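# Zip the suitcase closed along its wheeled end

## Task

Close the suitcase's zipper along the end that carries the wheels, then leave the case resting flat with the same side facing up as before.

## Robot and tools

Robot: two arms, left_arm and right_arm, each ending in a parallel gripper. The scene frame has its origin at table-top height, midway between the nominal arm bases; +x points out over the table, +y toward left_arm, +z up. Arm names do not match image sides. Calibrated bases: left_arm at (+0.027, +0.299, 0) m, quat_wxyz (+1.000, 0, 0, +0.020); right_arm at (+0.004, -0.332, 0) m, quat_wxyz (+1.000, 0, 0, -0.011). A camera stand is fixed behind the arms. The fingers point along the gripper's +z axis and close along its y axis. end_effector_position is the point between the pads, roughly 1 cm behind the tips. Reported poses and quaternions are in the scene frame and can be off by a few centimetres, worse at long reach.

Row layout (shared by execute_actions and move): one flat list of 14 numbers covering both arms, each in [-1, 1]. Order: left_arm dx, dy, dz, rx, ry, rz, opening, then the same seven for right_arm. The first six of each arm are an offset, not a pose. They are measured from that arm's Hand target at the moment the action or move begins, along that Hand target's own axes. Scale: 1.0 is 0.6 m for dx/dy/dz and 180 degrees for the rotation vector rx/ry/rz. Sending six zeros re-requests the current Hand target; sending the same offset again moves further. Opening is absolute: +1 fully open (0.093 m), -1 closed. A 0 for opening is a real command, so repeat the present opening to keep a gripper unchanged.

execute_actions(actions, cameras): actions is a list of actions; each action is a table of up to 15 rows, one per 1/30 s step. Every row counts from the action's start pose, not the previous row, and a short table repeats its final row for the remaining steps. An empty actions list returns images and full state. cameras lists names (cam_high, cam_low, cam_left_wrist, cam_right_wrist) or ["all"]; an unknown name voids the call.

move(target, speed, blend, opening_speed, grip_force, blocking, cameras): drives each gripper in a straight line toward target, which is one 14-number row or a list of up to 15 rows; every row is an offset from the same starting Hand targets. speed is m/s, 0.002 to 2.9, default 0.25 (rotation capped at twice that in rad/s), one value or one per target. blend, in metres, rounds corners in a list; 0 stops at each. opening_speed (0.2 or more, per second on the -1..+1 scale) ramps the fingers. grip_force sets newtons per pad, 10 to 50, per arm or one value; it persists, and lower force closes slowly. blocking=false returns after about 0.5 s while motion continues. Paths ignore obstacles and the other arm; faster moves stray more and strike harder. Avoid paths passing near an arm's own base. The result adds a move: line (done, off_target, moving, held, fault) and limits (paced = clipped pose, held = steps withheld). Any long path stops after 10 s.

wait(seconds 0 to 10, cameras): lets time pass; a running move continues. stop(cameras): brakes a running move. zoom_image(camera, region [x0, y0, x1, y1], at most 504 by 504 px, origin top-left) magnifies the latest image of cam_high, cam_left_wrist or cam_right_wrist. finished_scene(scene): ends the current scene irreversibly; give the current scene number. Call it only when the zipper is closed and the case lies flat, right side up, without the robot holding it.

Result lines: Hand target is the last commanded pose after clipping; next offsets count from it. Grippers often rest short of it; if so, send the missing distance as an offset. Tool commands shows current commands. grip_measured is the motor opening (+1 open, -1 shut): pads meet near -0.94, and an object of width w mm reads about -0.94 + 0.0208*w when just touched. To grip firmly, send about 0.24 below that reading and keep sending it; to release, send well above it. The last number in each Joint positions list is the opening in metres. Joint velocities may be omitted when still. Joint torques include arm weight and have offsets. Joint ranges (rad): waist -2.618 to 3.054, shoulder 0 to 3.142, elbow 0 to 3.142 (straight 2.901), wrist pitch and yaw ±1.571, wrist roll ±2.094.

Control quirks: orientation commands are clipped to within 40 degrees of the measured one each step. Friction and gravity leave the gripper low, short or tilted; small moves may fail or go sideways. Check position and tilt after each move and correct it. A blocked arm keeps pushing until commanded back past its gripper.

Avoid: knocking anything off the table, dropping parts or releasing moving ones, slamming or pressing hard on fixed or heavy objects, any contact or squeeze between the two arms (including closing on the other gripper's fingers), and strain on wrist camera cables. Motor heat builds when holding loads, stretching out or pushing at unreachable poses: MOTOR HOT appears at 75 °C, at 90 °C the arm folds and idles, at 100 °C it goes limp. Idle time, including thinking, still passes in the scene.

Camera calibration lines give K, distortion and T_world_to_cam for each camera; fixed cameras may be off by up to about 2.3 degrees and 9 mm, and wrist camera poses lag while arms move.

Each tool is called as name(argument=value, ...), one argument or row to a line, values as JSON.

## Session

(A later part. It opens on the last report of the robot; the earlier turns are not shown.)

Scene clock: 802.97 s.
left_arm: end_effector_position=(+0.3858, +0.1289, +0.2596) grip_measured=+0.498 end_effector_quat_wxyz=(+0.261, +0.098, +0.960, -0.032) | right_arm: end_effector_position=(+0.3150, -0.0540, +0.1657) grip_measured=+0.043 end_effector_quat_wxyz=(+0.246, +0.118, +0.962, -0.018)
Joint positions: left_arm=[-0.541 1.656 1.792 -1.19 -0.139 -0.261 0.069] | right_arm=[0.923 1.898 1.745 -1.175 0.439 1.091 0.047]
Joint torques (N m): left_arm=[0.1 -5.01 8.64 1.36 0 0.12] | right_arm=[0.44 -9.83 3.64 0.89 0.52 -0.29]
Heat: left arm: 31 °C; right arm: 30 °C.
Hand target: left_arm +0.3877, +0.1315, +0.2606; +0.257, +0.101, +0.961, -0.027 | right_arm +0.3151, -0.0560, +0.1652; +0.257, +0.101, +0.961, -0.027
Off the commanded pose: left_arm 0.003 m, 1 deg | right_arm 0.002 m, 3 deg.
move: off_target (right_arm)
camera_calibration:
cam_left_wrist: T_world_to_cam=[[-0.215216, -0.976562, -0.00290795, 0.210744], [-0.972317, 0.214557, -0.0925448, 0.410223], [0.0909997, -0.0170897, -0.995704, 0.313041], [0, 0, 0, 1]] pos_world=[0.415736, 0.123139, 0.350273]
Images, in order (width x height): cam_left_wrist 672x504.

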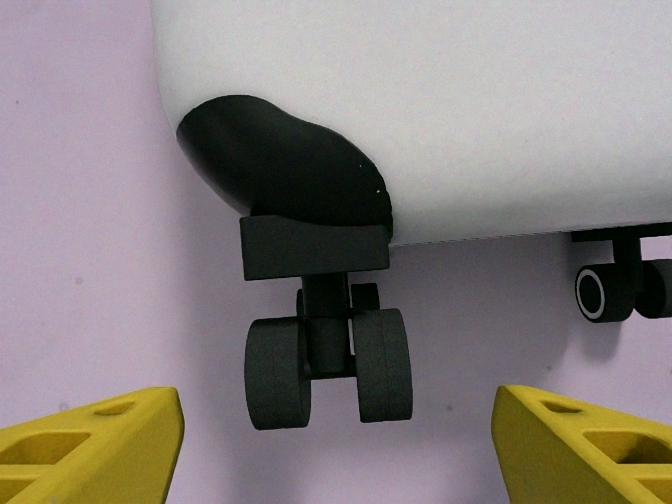

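move(
  target=[0.075,0.0055,0.118,0,0,0,0.5,0,0,0,0,0,0,-0.3],
  speed=0.12,
  cameras=["cam_left_wrist"],
)

Scene clock: 809.27 s.
left_arm: end_effector_position=(+0.3880, +0.1296, +0.1745) grip_measured=+0.498 end_effector_quat_wxyz=(+0.254, +0.100, +0.962, -0.028) | right_arm: end_effector_position=(+0.3150, -0.0540, +0.1657) grip_measured=+0.043 end_effector_quat_wxyz=(+0.246, +0.118, +0.962, -0.018)
Joint positions: left_arm=[-0.537 1.61 1.404 -0.865 -0.139 -0.254 0.069] | right_arm=[0.923 1.898 1.745 -1.175 0.439 1.091 0.047]
Joint velocities: left_arm=[-0.002 0.002 -0.007 -0.154 -0.037 0.022 -0.001] | right_arm=[within noise]
Joint torques (N m): left_arm=[0.28 -8.43 5.38 1.53 0.01 0.08] | right_arm=[0.5 -9.76 3.66 0.89 0.54 -0.3]
Heat: left arm: 31 °C; right arm: 30 °C.
Hand target: left_arm +0.3848, +0.1355, +0.1770; +0.257, +0.101, +0.961, -0.027 | right_arm +0.3151, -0.0560, +0.1652; +0.257, +0.101, +0.961, -0.027
Off the commanded pose: left_arm 0.007 m, 0 deg | right_arm 0.002 m, 3 deg.
move: off_target (right_arm)
camera_calibration:
cam_left_wrist: T_world_to_cam=[[-0.216741, -0.97617, -0.0107311, 0.213583], [-0.973163, 0.216918, -0.0768073, 0.401605], [0.0773048, -0.00620421, -0.996988, 0.232333], [0, 0, 0, 1]] pos_world=[0.419159, 0.12282, 0.264771]
Images, in order (width x height): cam_left_wrist 672x504.

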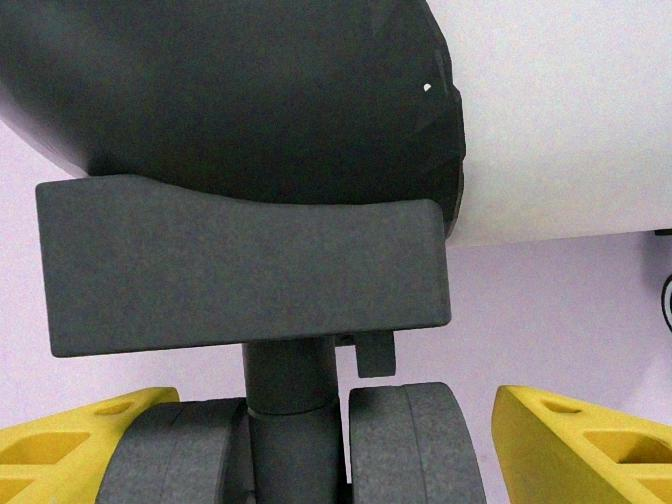

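move(
  target=[
    [-0.025,0,-0.043,0,0,0,0.6,0,0,0,0,0,0,-0.3],
    [-0.025,0.012,-0.043,0,0,0,0.6,0,0,0,0,0,0,-0.3],
  ],
  speed=0.12,
  cameras=["cam_left_wrist"],
)

Scene clock: 817.17 s.
left_arm: end_effector_position=(+0.3907, +0.1403, +0.1957) grip_measured=+0.598 end_effector_quat_wxyz=(+0.254, +0.097, +0.962, -0.022) | right_arm: end_effector_position=(+0.3150, -0.0540, +0.1657) grip_measured=+0.043 end_effector_quat_wxyz=(+0.246, +0.118, +0.962, -0.018)
Joint positions: left_arm=[-0.51 1.61 1.489 -0.952 -0.138 -0.235 0.074] | right_arm=[0.923 1.898 1.745 -1.175 0.439 1.091 0.047]
Joint torques (N m): left_arm=[-0.01 -8.17 8.44 1.22 0.09 0.08] | right_arm=[0.51 -9.85 3.64 0.91 0.52 -0.31]
Heat: left arm: 32 °C; right arm: 30 °C.
Hand target: left_arm +0.3864, +0.1425, +0.2068; +0.257, +0.101, +0.961, -0.027 | right_arm +0.3151, -0.0560, +0.1652; +0.257, +0.101, +0.961, -0.027
Off the commanded pose: left_arm 0.012 m, 1 deg | right_arm 0.002 m, 3 deg.
move: off_target (left_arm, right_arm)
camera_calibration:
cam_left_wrist: T_world_to_cam=[[-0.206951, -0.978139, -0.0204055, 0.223144], [-0.975258, 0.207909, -0.0751431, 0.405259], [0.0777428, 0.00434973, -0.996964, 0.25164], [0, 0, 0, 1]] pos_world=[0.421848, 0.132914, 0.285881]
Images, in order (width x height): cam_left_wrist 672x504.

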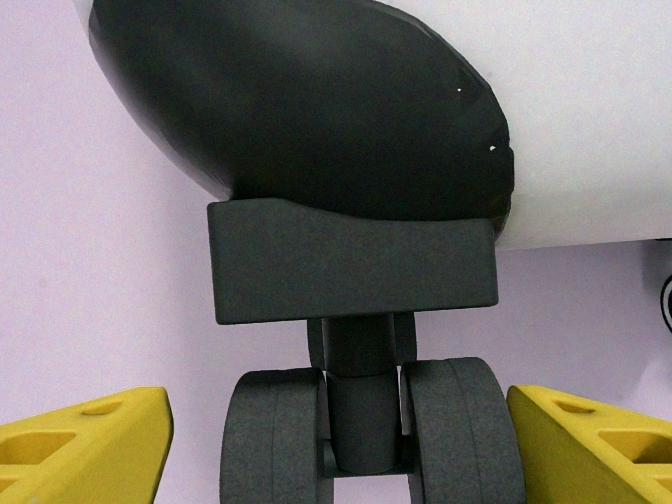

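move(
  target=[
    [0,-0.0135,0,0,0,0,0.6,0,0,0,0,0,0,-0.3],
    [0.025,-0.0135,0.043,0,0,0,0.6,0,0,0,0,0,0,-0.3],
  ],
  speed=0.1,
  cameras=["cam_left_wrist"],
)

Scene clock: 825.00 s.
left_arm: end_effector_position=(+0.3903, +0.1345, +0.1756) grip_measured=+0.598 end_effector_quat_wxyz=(+0.256, +0.103, +0.961, -0.025) | right_arm: end_effector_position=(+0.3150, -0.0540, +0.1657) grip_measured=+0.043 end_effector_quat_wxyz=(+0.246, +0.118, +0.962, -0.018)
Joint positions: left_arm=[-0.523 1.607 1.404 -0.864 -0.138 -0.235 0.074] | right_arm=[0.923 1.898 1.745 -1.175 0.439 1.091 0.047]
Joint torques (N m): left_arm=[-0.94 -8.08 5.52 1.55 -0.01 -0.08] | right_arm=[0.43 -9.74 3.66 0.89 0.53 -0.3]
Heat: left arm: 33 °C; right arm: 30 °C.
Hand target: left_arm +0.3846, +0.1347, +0.1770; +0.257, +0.101, +0.961, -0.027 | right_arm +0.3151, -0.0560, +0.1652; +0.257, +0.101, +0.961, -0.027
Off the commanded pose: left_arm 0.006 m, 0 deg | right_arm 0.002 m, 3 deg.
move: off_target (right_arm)
camera_calibration:
cam_left_wrist: T_world_to_cam=[[-0.219558, -0.975417, -0.0188643, 0.221323], [-0.972132, 0.220366, -0.0799937, 0.402504], [0.0821843, 0.000775269, -0.996617, 0.230289], [0, 0, 0, 1]] pos_world=[0.420955, 0.127006, 0.265883]
Images, in order (width x height): cam_left_wrist 672x504.

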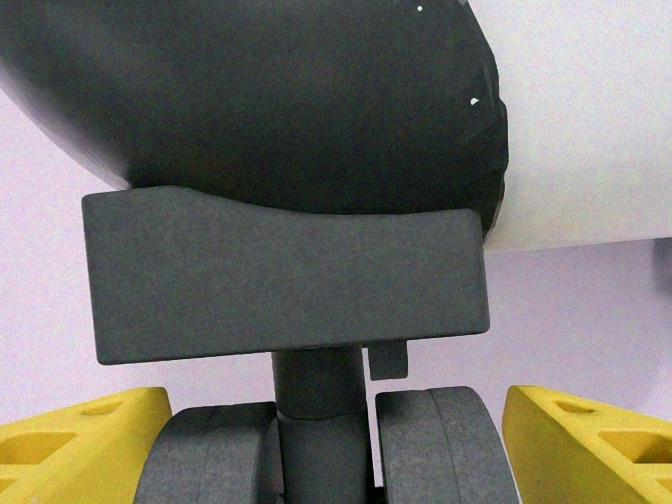

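move(
  target=[0,0,0,0,0,0,-0.3,0,0,0,0,0,0,-0.3],
  opening_speed=0.8,
  cameras=["cam_left_wrist"],
)

Scene clock: 829.90 s.
left_arm: end_effector_position=(+0.3904, +0.1344, +0.1756) grip_measured=+0.079 end_effector_quat_wxyz=(+0.256, +0.099, +0.961, -0.026) | right_arm: end_effector_position=(+0.3152, -0.0538, +0.1658) grip_measured=+0.043 end_effector_quat_wxyz=(+0.247, +0.118, +0.962, -0.018)
Joint positions: left_arm=[-0.523 1.607 1.404 -0.864 -0.138 -0.242 0.049] | right_arm=[0.923 1.898 1.745 -1.173 0.44 1.091 0.047]
Joint torques (N m): left_arm=[-0.9 -8.01 5.5 1.56 -0.01 -0.01] | right_arm=[0.49 -9.78 3.64 0.88 0.54 -0.32]
Heat: left arm: 33 °C; right arm: 30 °C.
Hand target: left_arm +0.3846, +0.1347, +0.1770; +0.257, +0.101, +0.961, -0.027 | right_arm +0.3152, -0.0559, +0.1652; +0.257, +0.101, +0.961, -0.027
Off the commanded pose: left_arm 0.006 m, 0 deg | right_arm 0.002 m, 3 deg.
move: off_target (right_arm)
camera_calibration:
cam_left_wrist: T_world_to_cam=[[-0.214319, -0.976645, -0.0152275, 0.21873], [-0.97334, 0.214846, -0.0803156, 0.403812], [0.0817114, -0.00239171, -0.996653, 0.230989], [0, 0, 0, 1]] pos_world=[0.42105, 0.127416, 0.265979]
Images, in order (width x height): cam_left_wrist 672x504.

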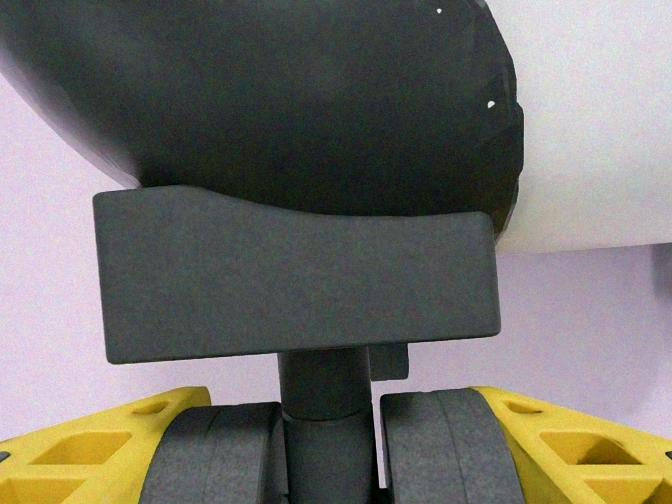

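move(
  target=[
    [0,0,0,0,0,0,-0.3,0,0,0,0,0,0,0.5],
    [0,0,0,0,0,0,-0.3,-0.0747,0,-0.13,0,0,0,0.5],
    [0,0,0,0,0,0,-0.3,-0.0633,-0.4365,-0.146,0,0,0,0.5],
    [0,0,0,0,0,0,-0.3,-0.0633,-0.4365,-0.146,-0.311,-0.299,-0.18,0.5],
  ],
  blend=[0,0.03,0.02,0],
  speed=0.2,
  cameras=["cam_right_wrist"],
)

Scene clock: 852.70 s.
left_arm: end_effector_position=(+0.3904, +0.1344, +0.1756) grip_measured=+0.068 end_effector_quat_wxyz=(+0.256, +0.099, +0.961, -0.026) | right_arm: end_effector_position=(+0.2498, -0.3091, +0.2585) grip_measured=+0.497 end_effector_quat_wxyz=(+0.628, -0.296, +0.653, +0.304)
Joint positions: left_arm=[-0.523 1.607 1.404 -0.864 -0.138 -0.242 0.048] | right_arm=[-0.636 0.939 0.622 -0.324 -1.526 -0.614 0.069]
Joint torques (N m): left_arm=[-1.01 -8.18 5.37 1.55 -0.04 -0.03] | right_arm=[-0.72 -1.1 5.14 1.6 -0.56 0.02]
Heat: left arm: 33 °C; right arm: 30 °C.
Hand target: left_arm +0.3846, +0.1347, +0.1770; +0.257, +0.101, +0.961, -0.027 | right_arm +0.2499, -0.3098, +0.2600; +0.641, -0.299, +0.641, +0.299
Off the commanded pose: left_arm 0.006 m, 0 deg | right_arm 0.002 m, 2 deg.
move: done
camera_calibration:
cam_right_wrist: T_world_to_cam=[[0.758872, -0.65123, -0.00356683, -0.391772], [-0.303689, -0.34903, -0.886539, 0.233424], [0.576096, 0.673853, -0.46264, 0.266721], [0, 0, 0, 1]] pos_world=[0.214536, -0.353393, 0.328938]
Images, in order (width x height): cam_right_wrist 672x504.

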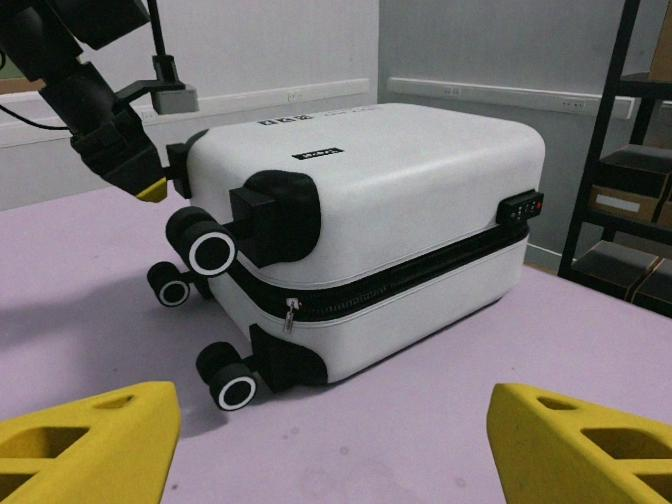

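move(
  target=[0,0,0,0,0,0,-0.3,0.225,0.0465,0.172,0,0,0,-0.5],
  cameras=["cam_right_wrist"],
)

Scene clock: 864.33 s.
left_arm: end_effector_position=(+0.3904, +0.1344, +0.1756) grip_measured=+0.068 end_effector_quat_wxyz=(+0.256, +0.099, +0.961, -0.026) | right_arm: end_effector_position=(+0.2942, -0.2137, +0.1120) grip_measured=-0.497 end_effector_quat_wxyz=(+0.610, -0.291, +0.669, +0.310)
Joint positions: left_arm=[-0.523 1.607 1.404 -0.864 -0.138 -0.242 0.048] | right_arm=[-0.041 1.687 0.114 1.466 -0.94 -0.027 0.021]
Joint torques (N m): left_arm=[-0.99 -8.16 5.53 1.54 -0.01 -0.04] | right_arm=[0.53 -3.06 2.25 2.6 0.01 0.03]
Heat: left arm: 33 °C; right arm: 31 °C.
Hand target: left_arm +0.3846, +0.1347, +0.1770; +0.257, +0.101, +0.961, -0.027 | right_arm +0.2949, -0.2129, +0.1248; +0.641, -0.299, +0.641, +0.298
Off the commanded pose: left_arm 0.006 m, 0 deg | right_arm 0.013 m, 5 deg.
joint sent to its limit (right arm) — joint 4 (wrist pitch), upper limit. The joint targets still meet the commanded pose.
move: off_target (right_arm)
camera_calibration:
cam_right_wrist: T_world_to_cam=[[0.758793, -0.650276, -0.0370723, -0.359835], [-0.346515, -0.354836, -0.868343, 0.15969], [0.551508, 0.671738, -0.494577, 0.119494], [0, 0, 0, 1]] pos_world=[0.262474, -0.257597, 0.184424]
Images, in order (width x height): cam_right_wrist 672x504.

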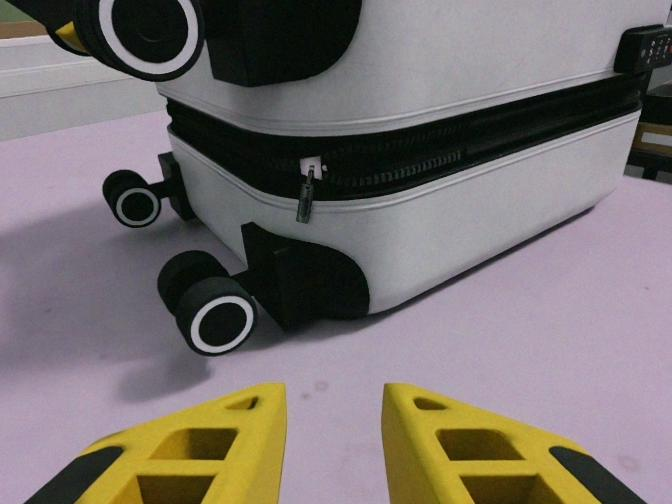

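move(
  target=[0,0,0,0,0,0,-0.3,-0.006,0.023,0.1,0,0,0,-0.5],
  speed=0.15,
  cameras=["cam_right_wrist"],
)

Scene clock: 875.50 s.
left_arm: end_effector_position=(+0.3904, +0.1344, +0.1756) grip_measured=+0.068 end_effector_quat_wxyz=(+0.256, +0.099, +0.961, -0.026) | right_arm: end_effector_position=(+0.3162, -0.1603, +0.1117) grip_measured=-0.497 end_effector_quat_wxyz=(+0.612, -0.296, +0.667, +0.305)
Joint positions: left_arm=[-0.523 1.607 1.404 -0.864 -0.138 -0.242 0.048] | right_arm=[0.223 1.764 0.213 1.466 -0.676 -0.008 0.021]
Joint torques (N m): left_arm=[-0.87 -8.03 5.37 1.55 0.03 -0.06] | right_arm=[0.44 -3.9 4.4 2.52 0.04 0.07]
Motor temperatures (°C): left_arm=[23 33 28 30 21 19 21] | right_arm=[18 26 28 36 19 19 23]
Heat: left arm: 33 °C; right arm: 36 °C.
Hand target: left_arm +0.3846, +0.1347, +0.1770; +0.257, +0.101, +0.961, -0.027 | right_arm +0.3229, -0.1582, +0.1284; +0.641, -0.299, +0.641, +0.298
Off the commanded pose: left_arm 0.006 m, 0 deg | right_arm 0.018 m, 5 deg.
move: off_target (right_arm)
camera_calibration:
cam_right_wrist: T_world_to_cam=[[0.759075, -0.650631, -0.0219815, -0.343647], [-0.337756, -0.364736, -0.867692, 0.181548], [0.55653, 0.666068, -0.496617, 0.0689739], [0, 0, 0, 1]] pos_world=[0.283786, -0.203312, 0.184227]
Images, in order (width x height): cam_right_wrist 672x504.

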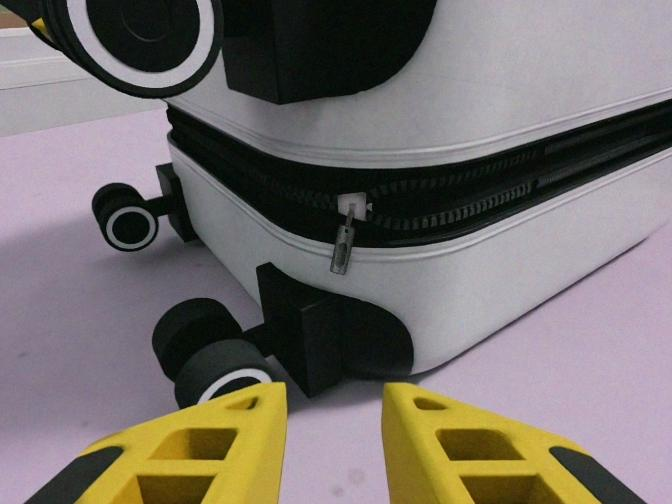

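move(
  target=[0,0,0,0,0,0,-0.3,-0.01,-0.004,0.1,0,0,0,-0.5],
  speed=0.1,
  cameras=["cam_right_wrist"],
)

Scene clock: 882.57 s.
left_arm: end_effector_position=(+0.3904, +0.1344, +0.1756) grip_measured=+0.068 end_effector_quat_wxyz=(+0.256, +0.099, +0.961, -0.026) | right_arm: end_effector_position=(+0.3574, -0.1163, +0.1272) grip_measured=-0.497 end_effector_quat_wxyz=(+0.630, -0.301, +0.650, +0.300)
Joint positions: left_arm=[-0.523 1.607 1.404 -0.864 -0.138 -0.242 0.048] | right_arm=[0.357 1.845 0.421 1.393 -0.544 -0.006 0.021]
Joint torques (N m): left_arm=[-1.11 -8.21 5.48 1.59 -0.01 -0.02] | right_arm=[0.31 -5.34 5.24 2.1 0.08 0.06]
Heat: left arm: 33 °C; right arm: 38 °C.
Hand target: left_arm +0.3846, +0.1347, +0.1770; +0.257, +0.101, +0.961, -0.027 | right_arm +0.3634, -0.1138, +0.1343; +0.641, -0.299, +0.641, +0.298
Off the commanded pose: left_arm 0.006 m, 0 deg | right_arm 0.010 m, 2 deg.
move: done
camera_calibration:
cam_right_wrist: T_world_to_cam=[[0.760396, -0.649353, 0.0118093, -0.350516], [-0.29228, -0.358387, -0.88664, 0.211949], [0.579975, 0.670746, -0.462309, 0.0122995], [0, 0, 0, 1]] pos_world=[0.321346, -0.159899, 0.197748]
Images, in order (width x height): cam_right_wrist 672x504.

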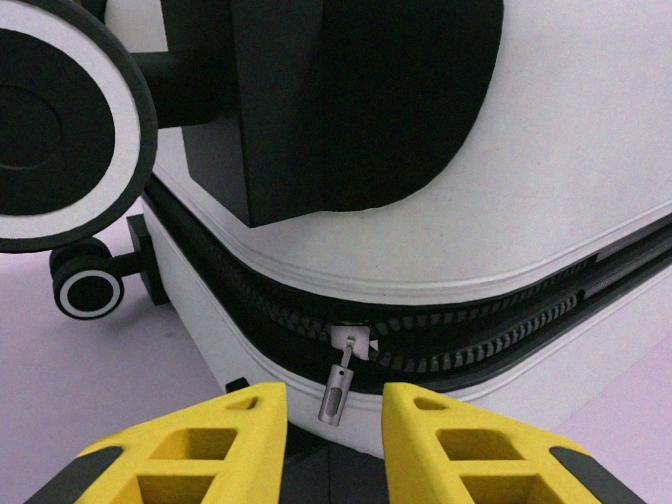

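move(
  target=[0,0,0,0,0,0,-0.3,0.016,0,0.045,0,0,0,-0.5],
  speed=0.06,
  cameras=["cam_right_wrist"],
)

Scene clock: 888.83 s.
left_arm: end_effector_position=(+0.3904, +0.1344, +0.1756) grip_measured=+0.068 end_effector_quat_wxyz=(+0.256, +0.099, +0.961, -0.026) | right_arm: end_effector_position=(+0.3746, -0.0962, +0.1158) grip_measured=-0.497 end_effector_quat_wxyz=(+0.627, -0.302, +0.653, +0.300)
Joint positions: left_arm=[-0.523 1.607 1.404 -0.864 -0.138 -0.242 0.048] | right_arm=[0.404 1.946 0.513 1.393 -0.497 -0.006 0.021]
Joint torques (N m): left_arm=[-0.92 -8.1 5.46 1.58 -0.01 0] | right_arm=[0.4 -6.12 5.29 2.17 0.07 0.04]
Heat: left arm: 33 °C; right arm: 39 °C.
Hand target: left_arm +0.3846, +0.1347, +0.1770; +0.257, +0.101, +0.961, -0.027 | right_arm +0.3807, -0.0930, +0.1248; +0.641, -0.299, +0.641, +0.299
Off the commanded pose: left_arm 0.006 m, 0 deg | right_arm 0.011 m, 2 deg.
move: off_target (right_arm)
camera_calibration:
cam_right_wrist: T_world_to_cam=[[0.760469, -0.649312, 0.00898464, -0.350164], [-0.299039, -0.362447, -0.882728, 0.215767], [0.576422, 0.668601, -0.469799, -0.0144436], [0, 0, 0, 1]] pos_world=[0.339137, -0.139504, 0.186824]
Images, in order (width x height): cam_right_wrist 672x504.

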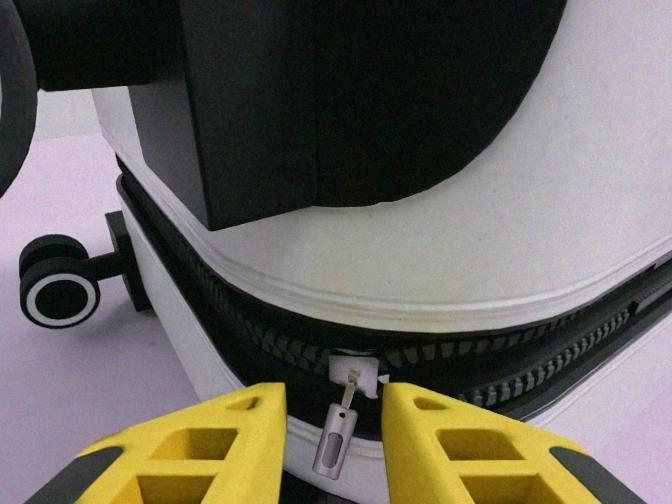

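move(
  target=[
    [0,0,0,0,0,0,-0.3,0,-0.006,0.017,0,0,0,-0.5],
    [0,0,0,0,0,0,-0.3,0,-0.006,0.017,0,0,0,-1],
  ],
  speed=0.05,
  opening_speed=0.5,
  cameras=["cam_right_wrist"],
)

Scene clock: 894.77 s.
left_arm: end_effector_position=(+0.3904, +0.1344, +0.1757) grip_measured=+0.067 end_effector_quat_wxyz=(+0.256, +0.099, +0.961, -0.026) | right_arm: end_effector_position=(+0.3841, -0.0933, +0.1176) grip_measured=-0.914 end_effector_quat_wxyz=(+0.631, -0.297, +0.652, +0.296)
Joint positions: left_arm=[-0.523 1.607 1.404 -0.864 -0.138 -0.242 0.048] | right_arm=[0.408 1.965 0.55 1.384 -0.48 -0.002 0.001]
Joint torques (N m): left_arm=[-0.95 -8.12 5.49 1.55 0 -0.04] | right_arm=[0.53 -6.11 6.04 2.06 -0.03 0.02]
Heat: left arm: 34 °C; right arm: 39 °C.
Hand target: left_arm +0.3846, +0.1347, +0.1770; +0.257, +0.101, +0.961, -0.027 | right_arm +0.3900, -0.0875, +0.1248; +0.641, -0.299, +0.641, +0.298
Off the commanded pose: left_arm 0.006 m, 0 deg | right_arm 0.011 m, 2 deg.
move: off_target (right_arm); target 2's new opening was sent with right_arm's hand 0.011 m and 2 deg from that target
camera_calibration:
cam_right_wrist: T_world_to_cam=[[0.751868, -0.659239, 0.00996459, -0.353275], [-0.298554, -0.353901, -0.886352, 0.222154], [0.587844, 0.663444, -0.462905, -0.026748], [0, 0, 0, 1]] pos_world=[0.347665, -0.136526, 0.188045]
Images, in order (width x height): cam_right_wrist 672x504.

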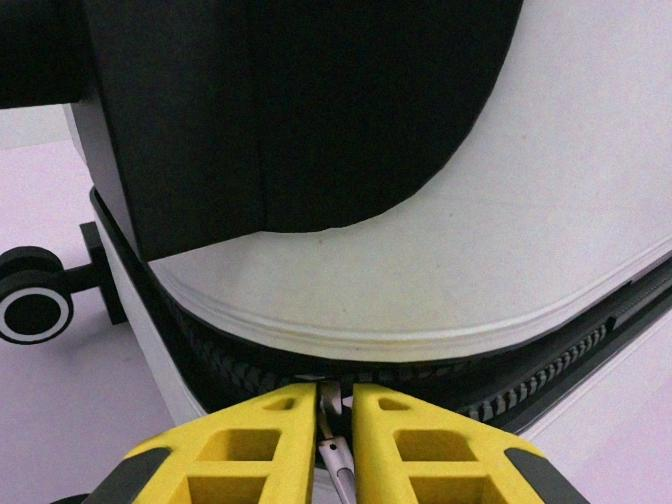

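wait(
  seconds=0.5,
  cameras=["cam_right_wrist"],
)

Scene clock: 899.87 s.
left_arm: end_effector_position=(+0.3904, +0.1344, +0.1757) grip_measured=+0.067 end_effector_quat_wxyz=(+0.256, +0.099, +0.961, -0.026) | right_arm: end_effector_position=(+0.3842, -0.0933, +0.1176) grip_measured=-0.931 end_effector_quat_wxyz=(+0.631, -0.296, +0.653, +0.296)
Joint positions: left_arm=[-0.523 1.607 1.404 -0.864 -0.138 -0.242 0.048] | right_arm=[0.408 1.965 0.55 1.384 -0.479 -0.001 0]
Joint torques (N m): left_arm=[-0.95 -8.05 5.5 1.54 0.02 -0.04] | right_arm=[0.53 -6.17 5.96 2.03 -0.01 0.02]
Heat: left arm: 34 °C; right arm: 39 °C.
Hand target: left_arm +0.3846, +0.1347, +0.1770; +0.257, +0.101, +0.961, -0.027 | right_arm +0.3901, -0.0875, +0.1248; +0.641, -0.299, +0.641, +0.298
Tool commands: left_gripper/opening=-0.3 right_gripper/opening=-1.0
Off the commanded pose: left_arm 0.006 m, 0 deg | right_arm 0.011 m, 2 deg.
wait: 0.50 s; at rest from the start
camera_calibration:
cam_right_wrist: T_world_to_cam=[[0.751595, -0.659562, 0.00914562, -0.353145], [-0.299252, -0.353299, -0.886357, 0.222509], [0.587838, 0.663444, -0.462913, -0.0268034], [0, 0, 0, 1]] pos_world=[0.347765, -0.136526, 0.188045]
Images, in order (width x height): cam_right_wrist 672x504.

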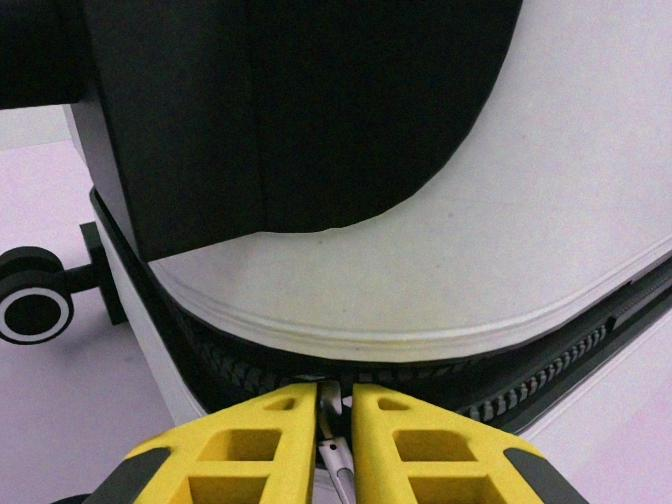

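move(
  target=[
    [0,0,0,0,0,0,-0.3,0,0,0,0,0,0,-0.5],
    [0,0,0,0,0,0,-0.3,0.004,0.0,-0.014,0,0,0,-0.5],
    [0,0,0,0,0,0,-0.3,0.004,0.0,-0.014,0,0,0,-1],
  ],
  speed=0.05,
  opening_speed=0.5,
  cameras=["cam_right_wrist"],
)

Scene clock: 908.80 s.
left_arm: end_effector_position=(+0.3909, +0.1342, +0.1759) grip_measured=+0.067 end_effector_quat_wxyz=(+0.257, +0.099, +0.961, -0.026) | right_arm: end_effector_position=(+0.3826, -0.0934, +0.1175) grip_measured=-0.984 end_effector_quat_wxyz=(+0.629, -0.301, +0.650, +0.301)
Joint positions: left_arm=[-0.523 1.607 1.404 -0.861 -0.138 -0.243 0.048] | right_arm=[0.402 1.965 0.549 1.386 -0.5 -0.001 0]
Joint torques (N m): left_arm=[-1.05 -8.08 5.48 1.54 -0.01 -0.05] | right_arm=[-0.14 -6.43 3.69 2.25 0.04 -0.01]
Heat: left arm: 34 °C; right arm: 38 °C.
Hand target: left_arm +0.3846, +0.1347, +0.1770; +0.257, +0.101, +0.961, -0.026 | right_arm +0.3846, -0.0940, +0.1224; +0.641, -0.299, +0.641, +0.299
Off the commanded pose: left_arm 0.006 m, 0 deg | right_arm 0.005 m, 2 deg.
move: done
camera_calibration:
cam_right_wrist: T_world_to_cam=[[0.761054, -0.648636, 0.00824544, -0.354504], [-0.294591, -0.356917, -0.886469, 0.219816], [0.577938, 0.672221, -0.462715, -0.0212628], [0, 0, 0, 1]] pos_world=[0.346841, -0.137194, 0.187945]
Images, in order (width x height): cam_right_wrist 672x504.

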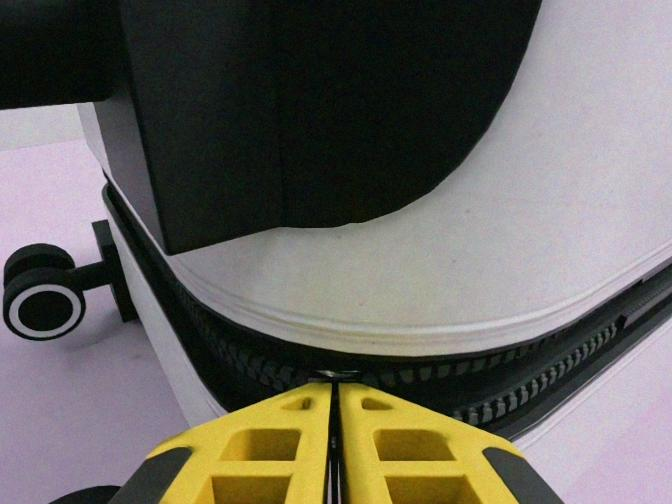

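move(
  target=[
    [0,0,0,0,0,0,-0.3,-0.008,-0.008,0,0,0,-0.25,-1],
    [0,0,0,0,0,0,-0.3,-0.008,-0.014,0,0,0,-0.45,-1],
  ],
  speed=0.2,
  blend=[0.01,0],
  cameras=["cam_right_wrist"],
)

Scene clock: 920.27 s.
left_arm: end_effector_position=(+0.3909, +0.1342, +0.1759) grip_measured=+0.067 end_effector_quat_wxyz=(+0.257, +0.099, +0.961, -0.026) | right_arm: end_effector_position=(+0.3829, -0.0959, +0.1173) grip_measured=-0.985 end_effector_quat_wxyz=(+0.676, -0.650, +0.302, -0.172)
Joint positions: left_arm=[-0.523 1.607 1.404 -0.861 -0.138 -0.243 0.048] | right_arm=[0.39 1.965 0.549 1.385 -0.518 -1.401 0]
Joint torques (N m): left_arm=[-0.98 -8.25 5.48 1.53 -0.05 -0.01] | right_arm=[-1.42 -7.73 5.07 1.94 -0.03 -0.07]
Heat: left arm: 34 °C; right arm: 39 °C.
Hand target: left_arm +0.3846, +0.1347, +0.1770; +0.257, +0.101, +0.961, -0.027 | right_arm +0.3911, -0.0994, +0.1272; +0.681, -0.644, +0.294, -0.189
Off the commanded pose: left_arm 0.006 m, 0 deg | right_arm 0.013 m, 2 deg.
move: off_target (right_arm)
camera_calibration:
cam_right_wrist: T_world_to_cam=[[0.134351, -0.0935825, 0.986505, -0.177926], [0.40664, -0.902641, -0.141007, -0.189486], [0.903656, 0.420097, -0.0832163, -0.213271], [0, 0, 0, 1]] pos_world=[0.293681, -0.0980943, 0.131059]
Images, in order (width x height): cam_right_wrist 672x504.

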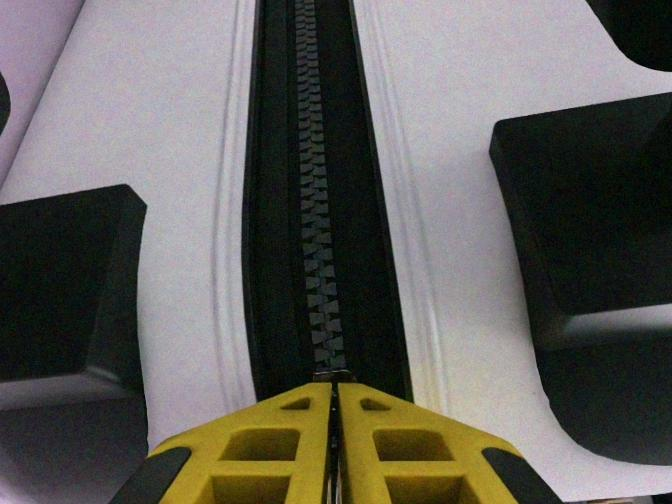

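move(
  target=[0,0,0,0,0,0,-0.3,0.075,-0.012,0.004,0,0,0,-1],
  speed=0.045,
  cameras=["cam_right_wrist"],
)

Scene clock: 927.60 s.
left_arm: end_effector_position=(+0.3928, +0.1317, +0.1765) grip_measured=+0.067 end_effector_quat_wxyz=(+0.263, +0.092, +0.960, -0.030) | right_arm: end_effector_position=(+0.3918, -0.1033, +0.1178) grip_measured=-0.985 end_effector_quat_wxyz=(+0.684, -0.669, +0.262, -0.124)
Joint positions: left_arm=[-0.528 1.607 1.399 -0.844 -0.14 -0.26 0.048] | right_arm=[0.298 1.994 0.63 1.319 -0.741 -1.408 0]
Joint torques (N m): left_arm=[-0.68 -8.2 5.86 1.37 0.03 0.14] | right_arm=[-4.25 -6.65 6.54 1.99 0.95 0]
Heat: left arm: 34 °C; right arm: 38 °C.
Hand target: left_arm +0.3846, +0.1346, +0.1770; +0.257, +0.101, +0.961, -0.027 | right_arm +0.4275, -0.1269, +0.1272; +0.681, -0.644, +0.294, -0.189
Off the commanded pose: left_arm 0.009 m, 1 deg | right_arm 0.044 m, 9 deg.
move: off_target (right_arm)
camera_calibration:
cam_right_wrist: T_world_to_cam=[[0.154688, -0.0747141, 0.985134, -0.186191], [0.519979, -0.841698, -0.145484, -0.237181], [0.840056, 0.534754, -0.091351, -0.180417], [0, 0, 0, 1]] pos_world=[0.303691, -0.117067, 0.132435]
Images, in order (width x height): cam_right_wrist 672x504.

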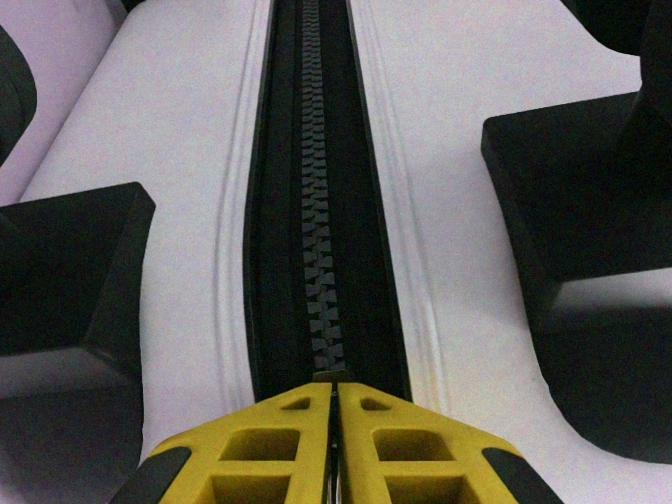

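move(
  target=[0,0,0,0,0,0,-0.3,0.035,-0.006,0.0,0,0,0,-1],
  speed=0.045,
  cameras=["cam_right_wrist"],
)

Scene clock: 934.63 s.
left_arm: end_effector_position=(+0.3942, +0.1290, +0.1771) grip_measured=+0.067 end_effector_quat_wxyz=(+0.268, +0.088, +0.959, -0.033) | right_arm: end_effector_position=(+0.3960, -0.1070, +0.1178) grip_measured=-0.985 end_effector_quat_wxyz=(+0.688, -0.676, +0.245, -0.103)
Joint positions: left_arm=[-0.533 1.607 1.396 -0.829 -0.143 -0.27 0.048] | right_arm=[0.263 2.014 0.673 1.291 -0.833 -1.408 0]
Joint torques (N m): left_arm=[-0.18 -8.16 6.17 1.19 0.02 0.2] | right_arm=[-6.01 -7.02 6.8 1.9 1.33 -0.02]
Heat: left arm: 34 °C; right arm: 38 °C.
Hand target: left_arm +0.3846, +0.1347, +0.1770; +0.257, +0.101, +0.961, -0.027 | right_arm +0.4438, -0.1406, +0.1275; +0.681, -0.644, +0.294, -0.189
Off the commanded pose: left_arm 0.011 m, 2 deg | right_arm 0.059 m, 12 deg.
move: off_target (left_arm, right_arm)
camera_calibration:
cam_right_wrist: T_world_to_cam=[[0.164423, -0.0686912, 0.983995, -0.190128], [0.565379, -0.810877, -0.15108, -0.256534], [0.808277, 0.581171, -0.0944905, -0.16405], [0, 0, 0, 1]] pos_world=[0.308898, -0.125737, 0.132827]
Images, in order (width x height): cam_right_wrist 672x504.

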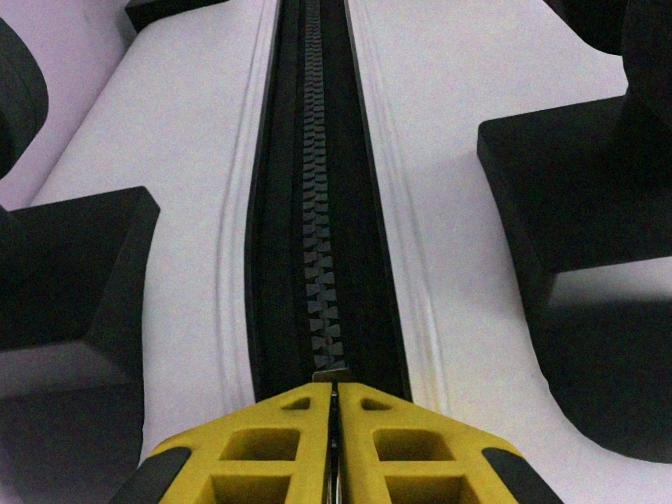

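move(
  target=[0,0,0,0,0,0,-0.3,0.035,-0.006,0.004,-0.009,-0.055,0,-1],
  speed=0.045,
  cameras=["cam_right_wrist"],
)

Scene clock: 944.20 s.
left_arm: end_effector_position=(+0.3943, +0.1290, +0.1771) grip_measured=+0.067 end_effector_quat_wxyz=(+0.268, +0.088, +0.959, -0.033) | right_arm: end_effector_position=(+0.4295, -0.1305, +0.1182) grip_measured=-0.985 end_effector_quat_wxyz=(+0.695, -0.683, +0.214, -0.068)
Joint positions: left_arm=[-0.533 1.607 1.396 -0.829 -0.143 -0.27 0.048] | right_arm=[0.149 2.11 0.857 1.203 -1.042 -1.408 0]
Joint torques (N m): left_arm=[-0.29 -8.16 6.04 1.2 0.06 0.21] | right_arm=[-4.05 -8.2 7.02 1.73 0.81 -0.01]
Heat: left arm: 34 °C; right arm: 38 °C.
Hand target: left_arm +0.3846, +0.1347, +0.1770; +0.257, +0.101, +0.961, -0.027 | right_arm +0.4617, -0.1525, +0.1278; +0.695, -0.667, +0.236, -0.129
Off the commanded pose: left_arm 0.011 m, 2 deg | right_arm 0.040 m, 8 deg.
move: off_target (left_arm, right_arm)
camera_calibration:
cam_right_wrist: T_world_to_cam=[[0.17225, -0.0625432, 0.983066, -0.200101], [0.639478, -0.751999, -0.15989, -0.317552], [0.749265, 0.65619, -0.0895368, -0.142922], [0, 0, 0, 1]] pos_world=[0.344621, -0.15753, 0.133142]
Images, in order (width x height): cam_right_wrist 672x504.

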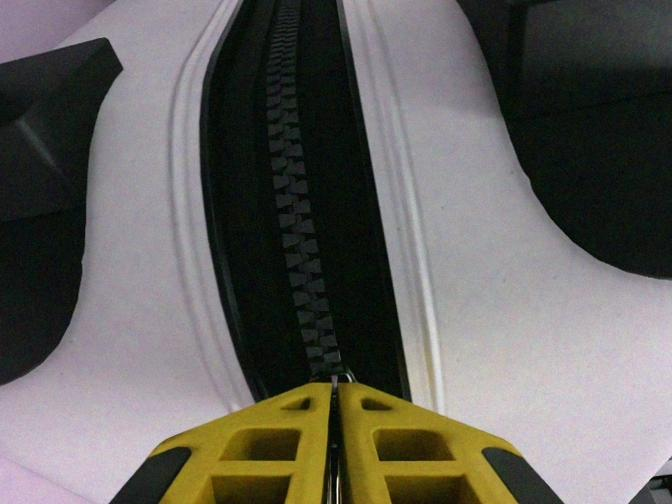

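move(
  target=[0,0,0,0,0,0,-0.3,0.064,-0.009,0.017,-0.009,-0.055,0,-1],
  speed=0.045,
  cameras=["cam_right_wrist"],
)

Scene clock: 952.07 s.
left_arm: end_effector_position=(+0.3943, +0.1290, +0.1771) grip_measured=+0.067 end_effector_quat_wxyz=(+0.268, +0.088, +0.959, -0.033) | right_arm: end_effector_position=(+0.4626, -0.1359, +0.1186) grip_measured=-0.985 end_effector_quat_wxyz=(+0.703, -0.697, +0.145, +0.000)
Joint positions: left_arm=[-0.533 1.607 1.396 -0.829 -0.143 -0.27 0.048] | right_arm=[0.094 2.263 1.155 1.061 -1.292 -1.411 0]
Joint torques (N m): left_arm=[-0.25 -8.14 6.06 1.22 0.02 0.24] | right_arm=[-5.12 -9.87 7.88 1.51 0.84 -0.02]
Heat: left arm: 34 °C; right arm: 37 °C.
Hand target: left_arm +0.3846, +0.1347, +0.1770; +0.257, +0.101, +0.961, -0.027 | right_arm +0.5004, -0.1631, +0.1271; +0.703, -0.685, +0.177, -0.068
Off the commanded pose: left_arm 0.011 m, 2 deg | right_arm 0.047 m, 9 deg.
move: off_target (left_arm, right_arm)
camera_calibration:
cam_right_wrist: T_world_to_cam=[[0.177984, -0.0396498, 0.983234, -0.206087], [0.773888, -0.611519, -0.164749, -0.385243], [0.607798, 0.790236, -0.0781562, -0.0817408], [0, 0, 0, 1]] pos_world=[0.384497, -0.17916, 0.132775]
Images, in order (width x height): cam_right_wrist 672x504.

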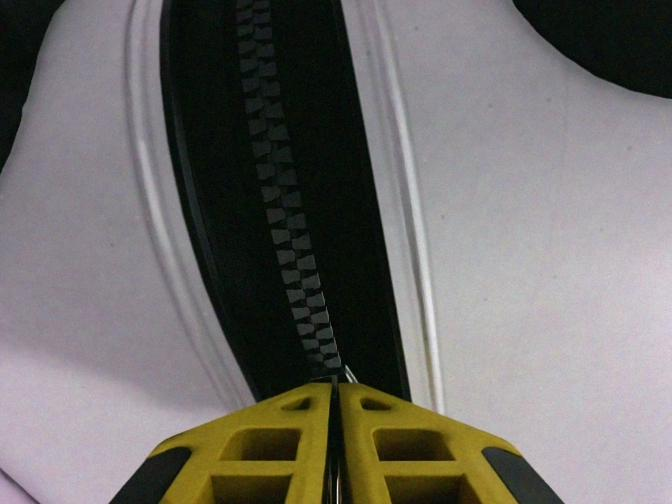

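move(
  target=[0,0,0,0,0,0,-0.3,0.064,-0.009,0.012,-0.005,-0.03,0,-1],
  speed=0.045,
  cameras=["cam_right_wrist"],
)

Scene clock: 957.43 s.
left_arm: end_effector_position=(+0.3993, +0.1280, +0.1783) grip_measured=+0.067 end_effector_quat_wxyz=(+0.280, +0.078, +0.956, -0.036) | right_arm: end_effector_position=(+0.4871, -0.1346, +0.1190) grip_measured=-0.985 end_effector_quat_wxyz=(+0.704, -0.703, +0.084, +0.046)
Joint positions: left_arm=[-0.533 1.607 1.388 -0.796 -0.152 -0.286 0.048] | right_arm=[0.083 2.4 1.42 0.95 -1.455 -1.416 0]
Joint torques (N m): left_arm=[-0.17 -8.25 6.79 0.86 0.11 0.38] | right_arm=[-6.8 -10.74 9.02 1.21 1.23 0.08]
Heat: left arm: 34 °C; right arm: 37 °C.
Hand target: left_arm +0.3845, +0.1347, +0.1769; +0.257, +0.101, +0.961, -0.027 | right_arm +0.5393, -0.1695, +0.1264; +0.705, -0.693, +0.145, -0.034
Off the commanded pose: left_arm 0.016 m, 4 deg | right_arm 0.063 m, 11 deg.
move: off_target (left_arm, right_arm)
camera_calibration:
cam_right_wrist: T_world_to_cam=[[0.161174, -0.0205843, 0.986711, -0.200443], [0.860383, -0.486859, -0.150695, -0.430376], [0.483492, 0.873238, -0.0607585, -0.0279694], [0, 0, 0, 1]] pos_world=[0.416117, -0.189235, 0.131224]
Images, in order (width x height): cam_right_wrist 672x504.

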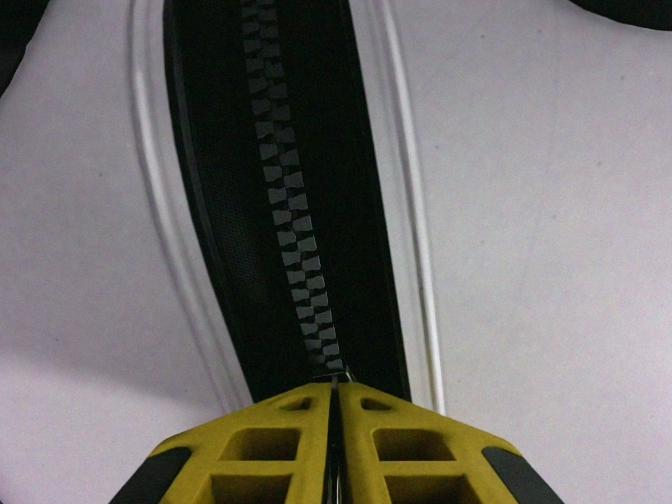

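move(
  target=[0,0,0,0,0,0,-0.3,0.035,-0.005,0.004,0,0,0,-1],
  speed=0.045,
  cameras=["cam_right_wrist"],
)

Scene clock: 963.40 s.
left_arm: end_effector_position=(+0.4053, +0.1268, +0.1787) grip_measured=+0.067 end_effector_quat_wxyz=(+0.290, +0.066, +0.954, -0.038) | right_arm: end_effector_position=(+0.5006, -0.1335, +0.1192) grip_measured=-0.985 end_effector_quat_wxyz=(+0.705, -0.704, +0.066, +0.048)
Joint positions: left_arm=[-0.533 1.616 1.388 -0.77 -0.163 -0.307 0.048] | right_arm=[0.082 2.459 1.53 0.922 -1.486 -1.417 0]
Joint torques (N m): left_arm=[-0.25 -9.01 6.61 0.61 0.23 0.56] | right_arm=[-7.61 -11.11 9.42 1.03 1.43 0.26]
Heat: left arm: 35 °C; right arm: 36 °C.
Hand target: left_arm +0.3846, +0.1347, +0.1768; +0.257, +0.101, +0.961, -0.027 | right_arm +0.5604, -0.1726, +0.1260; +0.705, -0.693, +0.145, -0.034
Off the commanded pose: left_arm 0.022 m, 6 deg | right_arm 0.072 m, 13 deg.
move: off_target (left_arm, right_arm)
camera_calibration:
cam_right_wrist: T_world_to_cam=[[0.1385, -0.017914, 0.9902, -0.191494], [0.877975, -0.460395, -0.131132, -0.448996], [0.458232, 0.887533, -0.0480368, -0.0224767], [0, 0, 0, 1]] pos_world=[0.431029, -0.190197, 0.129659]
Images, in order (width x height): cam_right_wrist 672x504.

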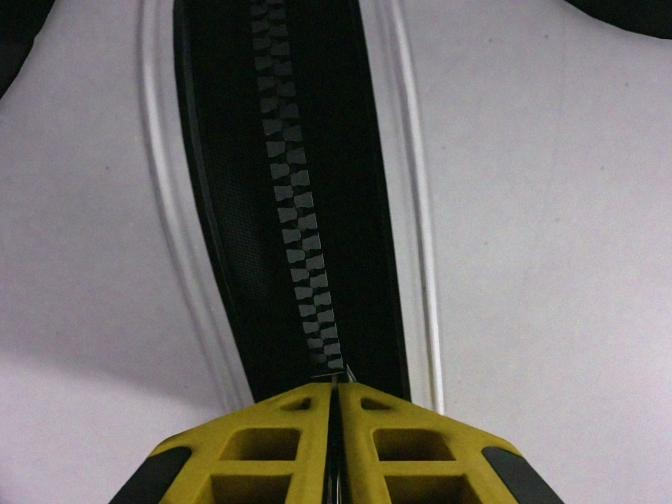

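move(
  target=[
    [-0.032,-0.006,0.0185,0,0,0,-0.3,-0.113,0,0.0377,0,0,0,-1],
    [-0.032,-0.006,0.0185,0,0,0,-0.3,-0.113,0,0.0377,0,0,0,-0.4],
    [-0.032,-0.006,0.0185,0,0,0,-0.3,-0.113,0,-0.06,0,0,0,-0.4],
    [-0.032,-0.006,0.0185,0,0,0,-0.3,-0.14,0,-0.16,0,0,0.2,-0.4],
  ],
  speed=0.1,
  cameras=["cam_right_wrist"],
)

Scene clock: 979.67 s.
left_arm: end_effector_position=(+0.4069, +0.1284, +0.1763) grip_measured=+0.067 end_effector_quat_wxyz=(+0.271, +0.075, +0.959, -0.027) | right_arm: end_effector_position=(+0.4621, -0.2434, +0.1162) grip_measured=-0.403 end_effector_quat_wxyz=(+0.675, -0.607, +0.372, +0.192)
Joint positions: left_arm=[-0.527 1.653 1.441 -0.829 -0.16 -0.288 0.048] | right_arm=[-0.155 2.236 1.129 0.964 -1.474 -0.885 0.026]
Joint torques (N m): left_arm=[-0.23 -5.6 9.51 1.2 0.26 0.46] | right_arm=[-0.59 -15.34 3.75 1.43 -0.39 0.16]
Motor temperatures (°C): left_arm=[22 35 28 27 20 19 22] | right_arm=[21 35 32 36 20 19 22]
Heat: left arm: 35 °C; right arm: 36 °C.
Hand target: left_arm +0.4055, +0.1266, +0.1768; +0.257, +0.101, +0.961, -0.027 | right_arm +0.4560, -0.2447, +0.1395; +0.681, -0.615, +0.352, +0.186
Off the commanded pose: left_arm 0.002 m, 3 deg | right_arm 0.024 m, 3 deg.
move: off_target (left_arm, right_arm); target 2's new opening was sent with right_arm's hand 0.020 m and 4 deg from that target
camera_calibration:
cam_right_wrist: T_world_to_cam=[[0.693375, -0.200095, 0.692238, -0.451417], [0.47363, -0.59744, -0.647101, -0.252826], [0.543053, 0.776548, -0.319479, 0.0579738], [0, 0, 0, 1]] pos_world=[0.401264, -0.286394, 0.167406]
Images, in order (width x height): cam_right_wrist 672x504.

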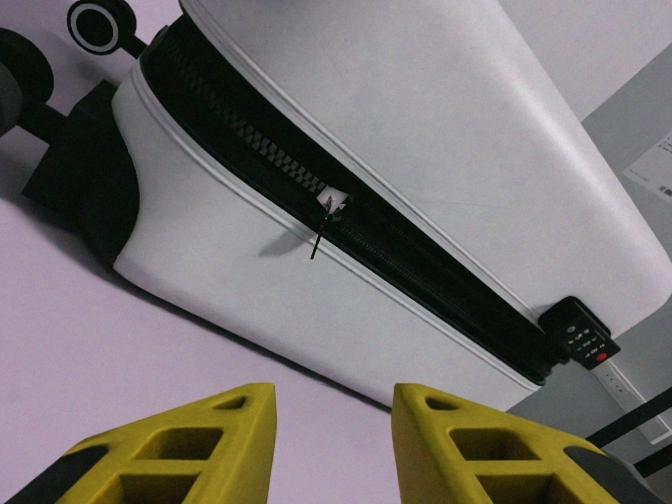

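zoom_image(
  camera="cam_right_wrist",
  region=[280, 150, 440, 270],
)

Scaled by 3.150 from the camera's 672x504 image, which has a finer 960x720 frame.

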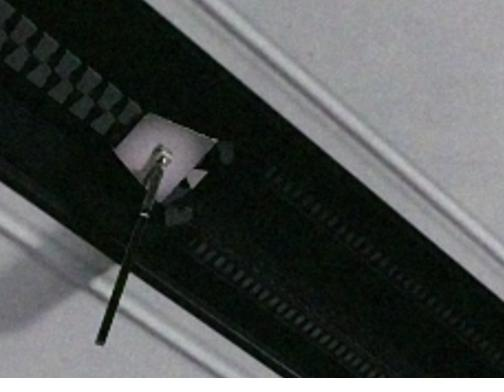

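move(
  target=[
    [0,0,0,0,0,0,0.5,0,0,-0.1,0,0,0,-0.4],
    [-0.083,0,-0.144,0,0,0,0.5,0,0,-0.15,0,0,0,-0.4],
  ],
  speed=0.15,
  cameras=["cam_high","cam_right_wrist","cam_low"],
)

Scene clock: 989.67 s.
left_arm: end_effector_position=(+0.4067, +0.1259, +0.2795) grip_measured=+0.498 end_effector_quat_wxyz=(+0.271, +0.095, +0.958, -0.028) | right_arm: end_effector_position=(+0.4420, -0.3328, +0.1180) grip_measured=-0.403 end_effector_quat_wxyz=(+0.689, -0.569, +0.424, +0.148)
Joint positions: left_arm=[-0.527 1.756 1.984 -1.265 -0.147 -0.248 0.069] | right_arm=[-0.375 2.175 1.033 0.955 -1.538 -0.907 0.026]
Joint torques (N m): left_arm=[0.02 -5.2 8.31 1.23 0.13 0.12] | right_arm=[-0.46 -14.64 3.55 1.35 -0.54 -0.1]
Heat: left arm: 34 °C; right arm: 37 °C.
Hand target: left_arm +0.4055, +0.1264, +0.2765; +0.257, +0.101, +0.961, -0.026 | right_arm +0.4334, -0.3317, +0.1398; +0.681, -0.615, +0.352, +0.186
Off the commanded pose: left_arm 0.003 m, 2 deg | right_arm 0.023 m, 11 deg.
joint sent to its limit (right arm) — joint 5 (wrist yaw), lower limit. The joint targets are off in orientation, not in position.
move: off_target (right_arm)
camera_calibration:
cam_right_wrist: T_world_to_cam=[[0.666234, -0.316964, 0.675031, -0.481442], [0.362975, -0.652894, -0.664815, -0.26291], [0.651446, 0.687941, -0.31993, 0.0615636], [0, 0, 0, 1]] pos_world=[0.376078, -0.366605, 0.169898]
Images, in order (width x height): cam_high 672x504, cam_low 672x504, cam_right_wrist 672x504.

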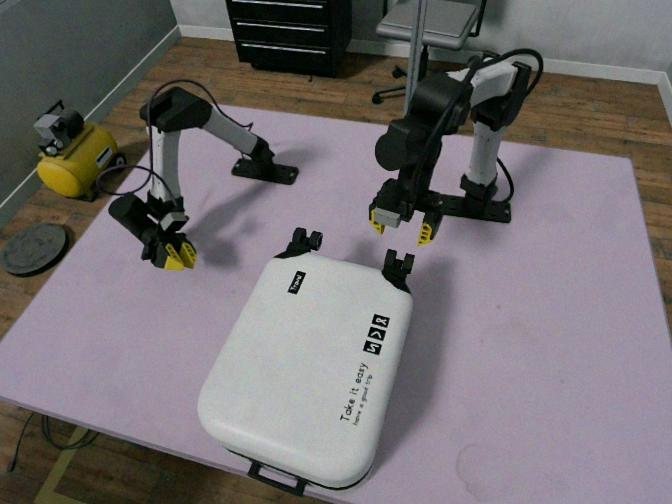

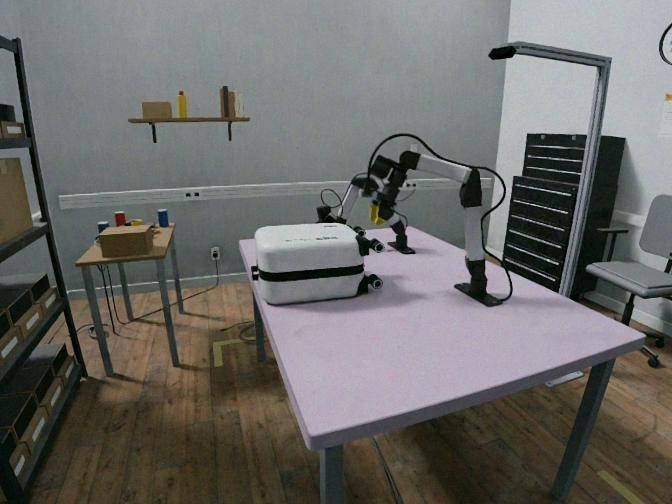

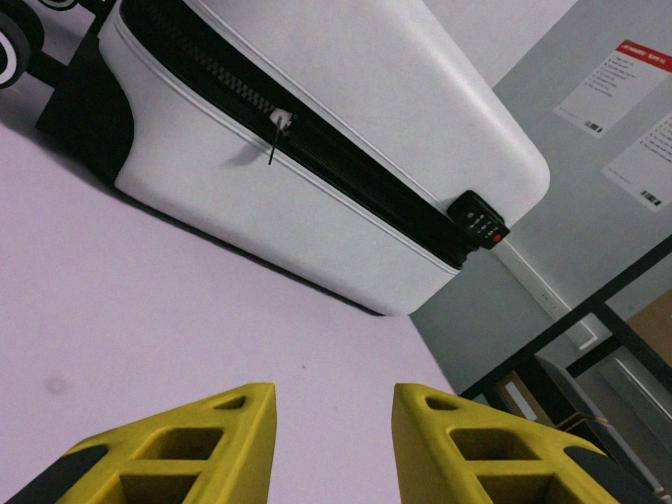

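finished_scene(
  scene=2,
)

The scene is finished: the task was done.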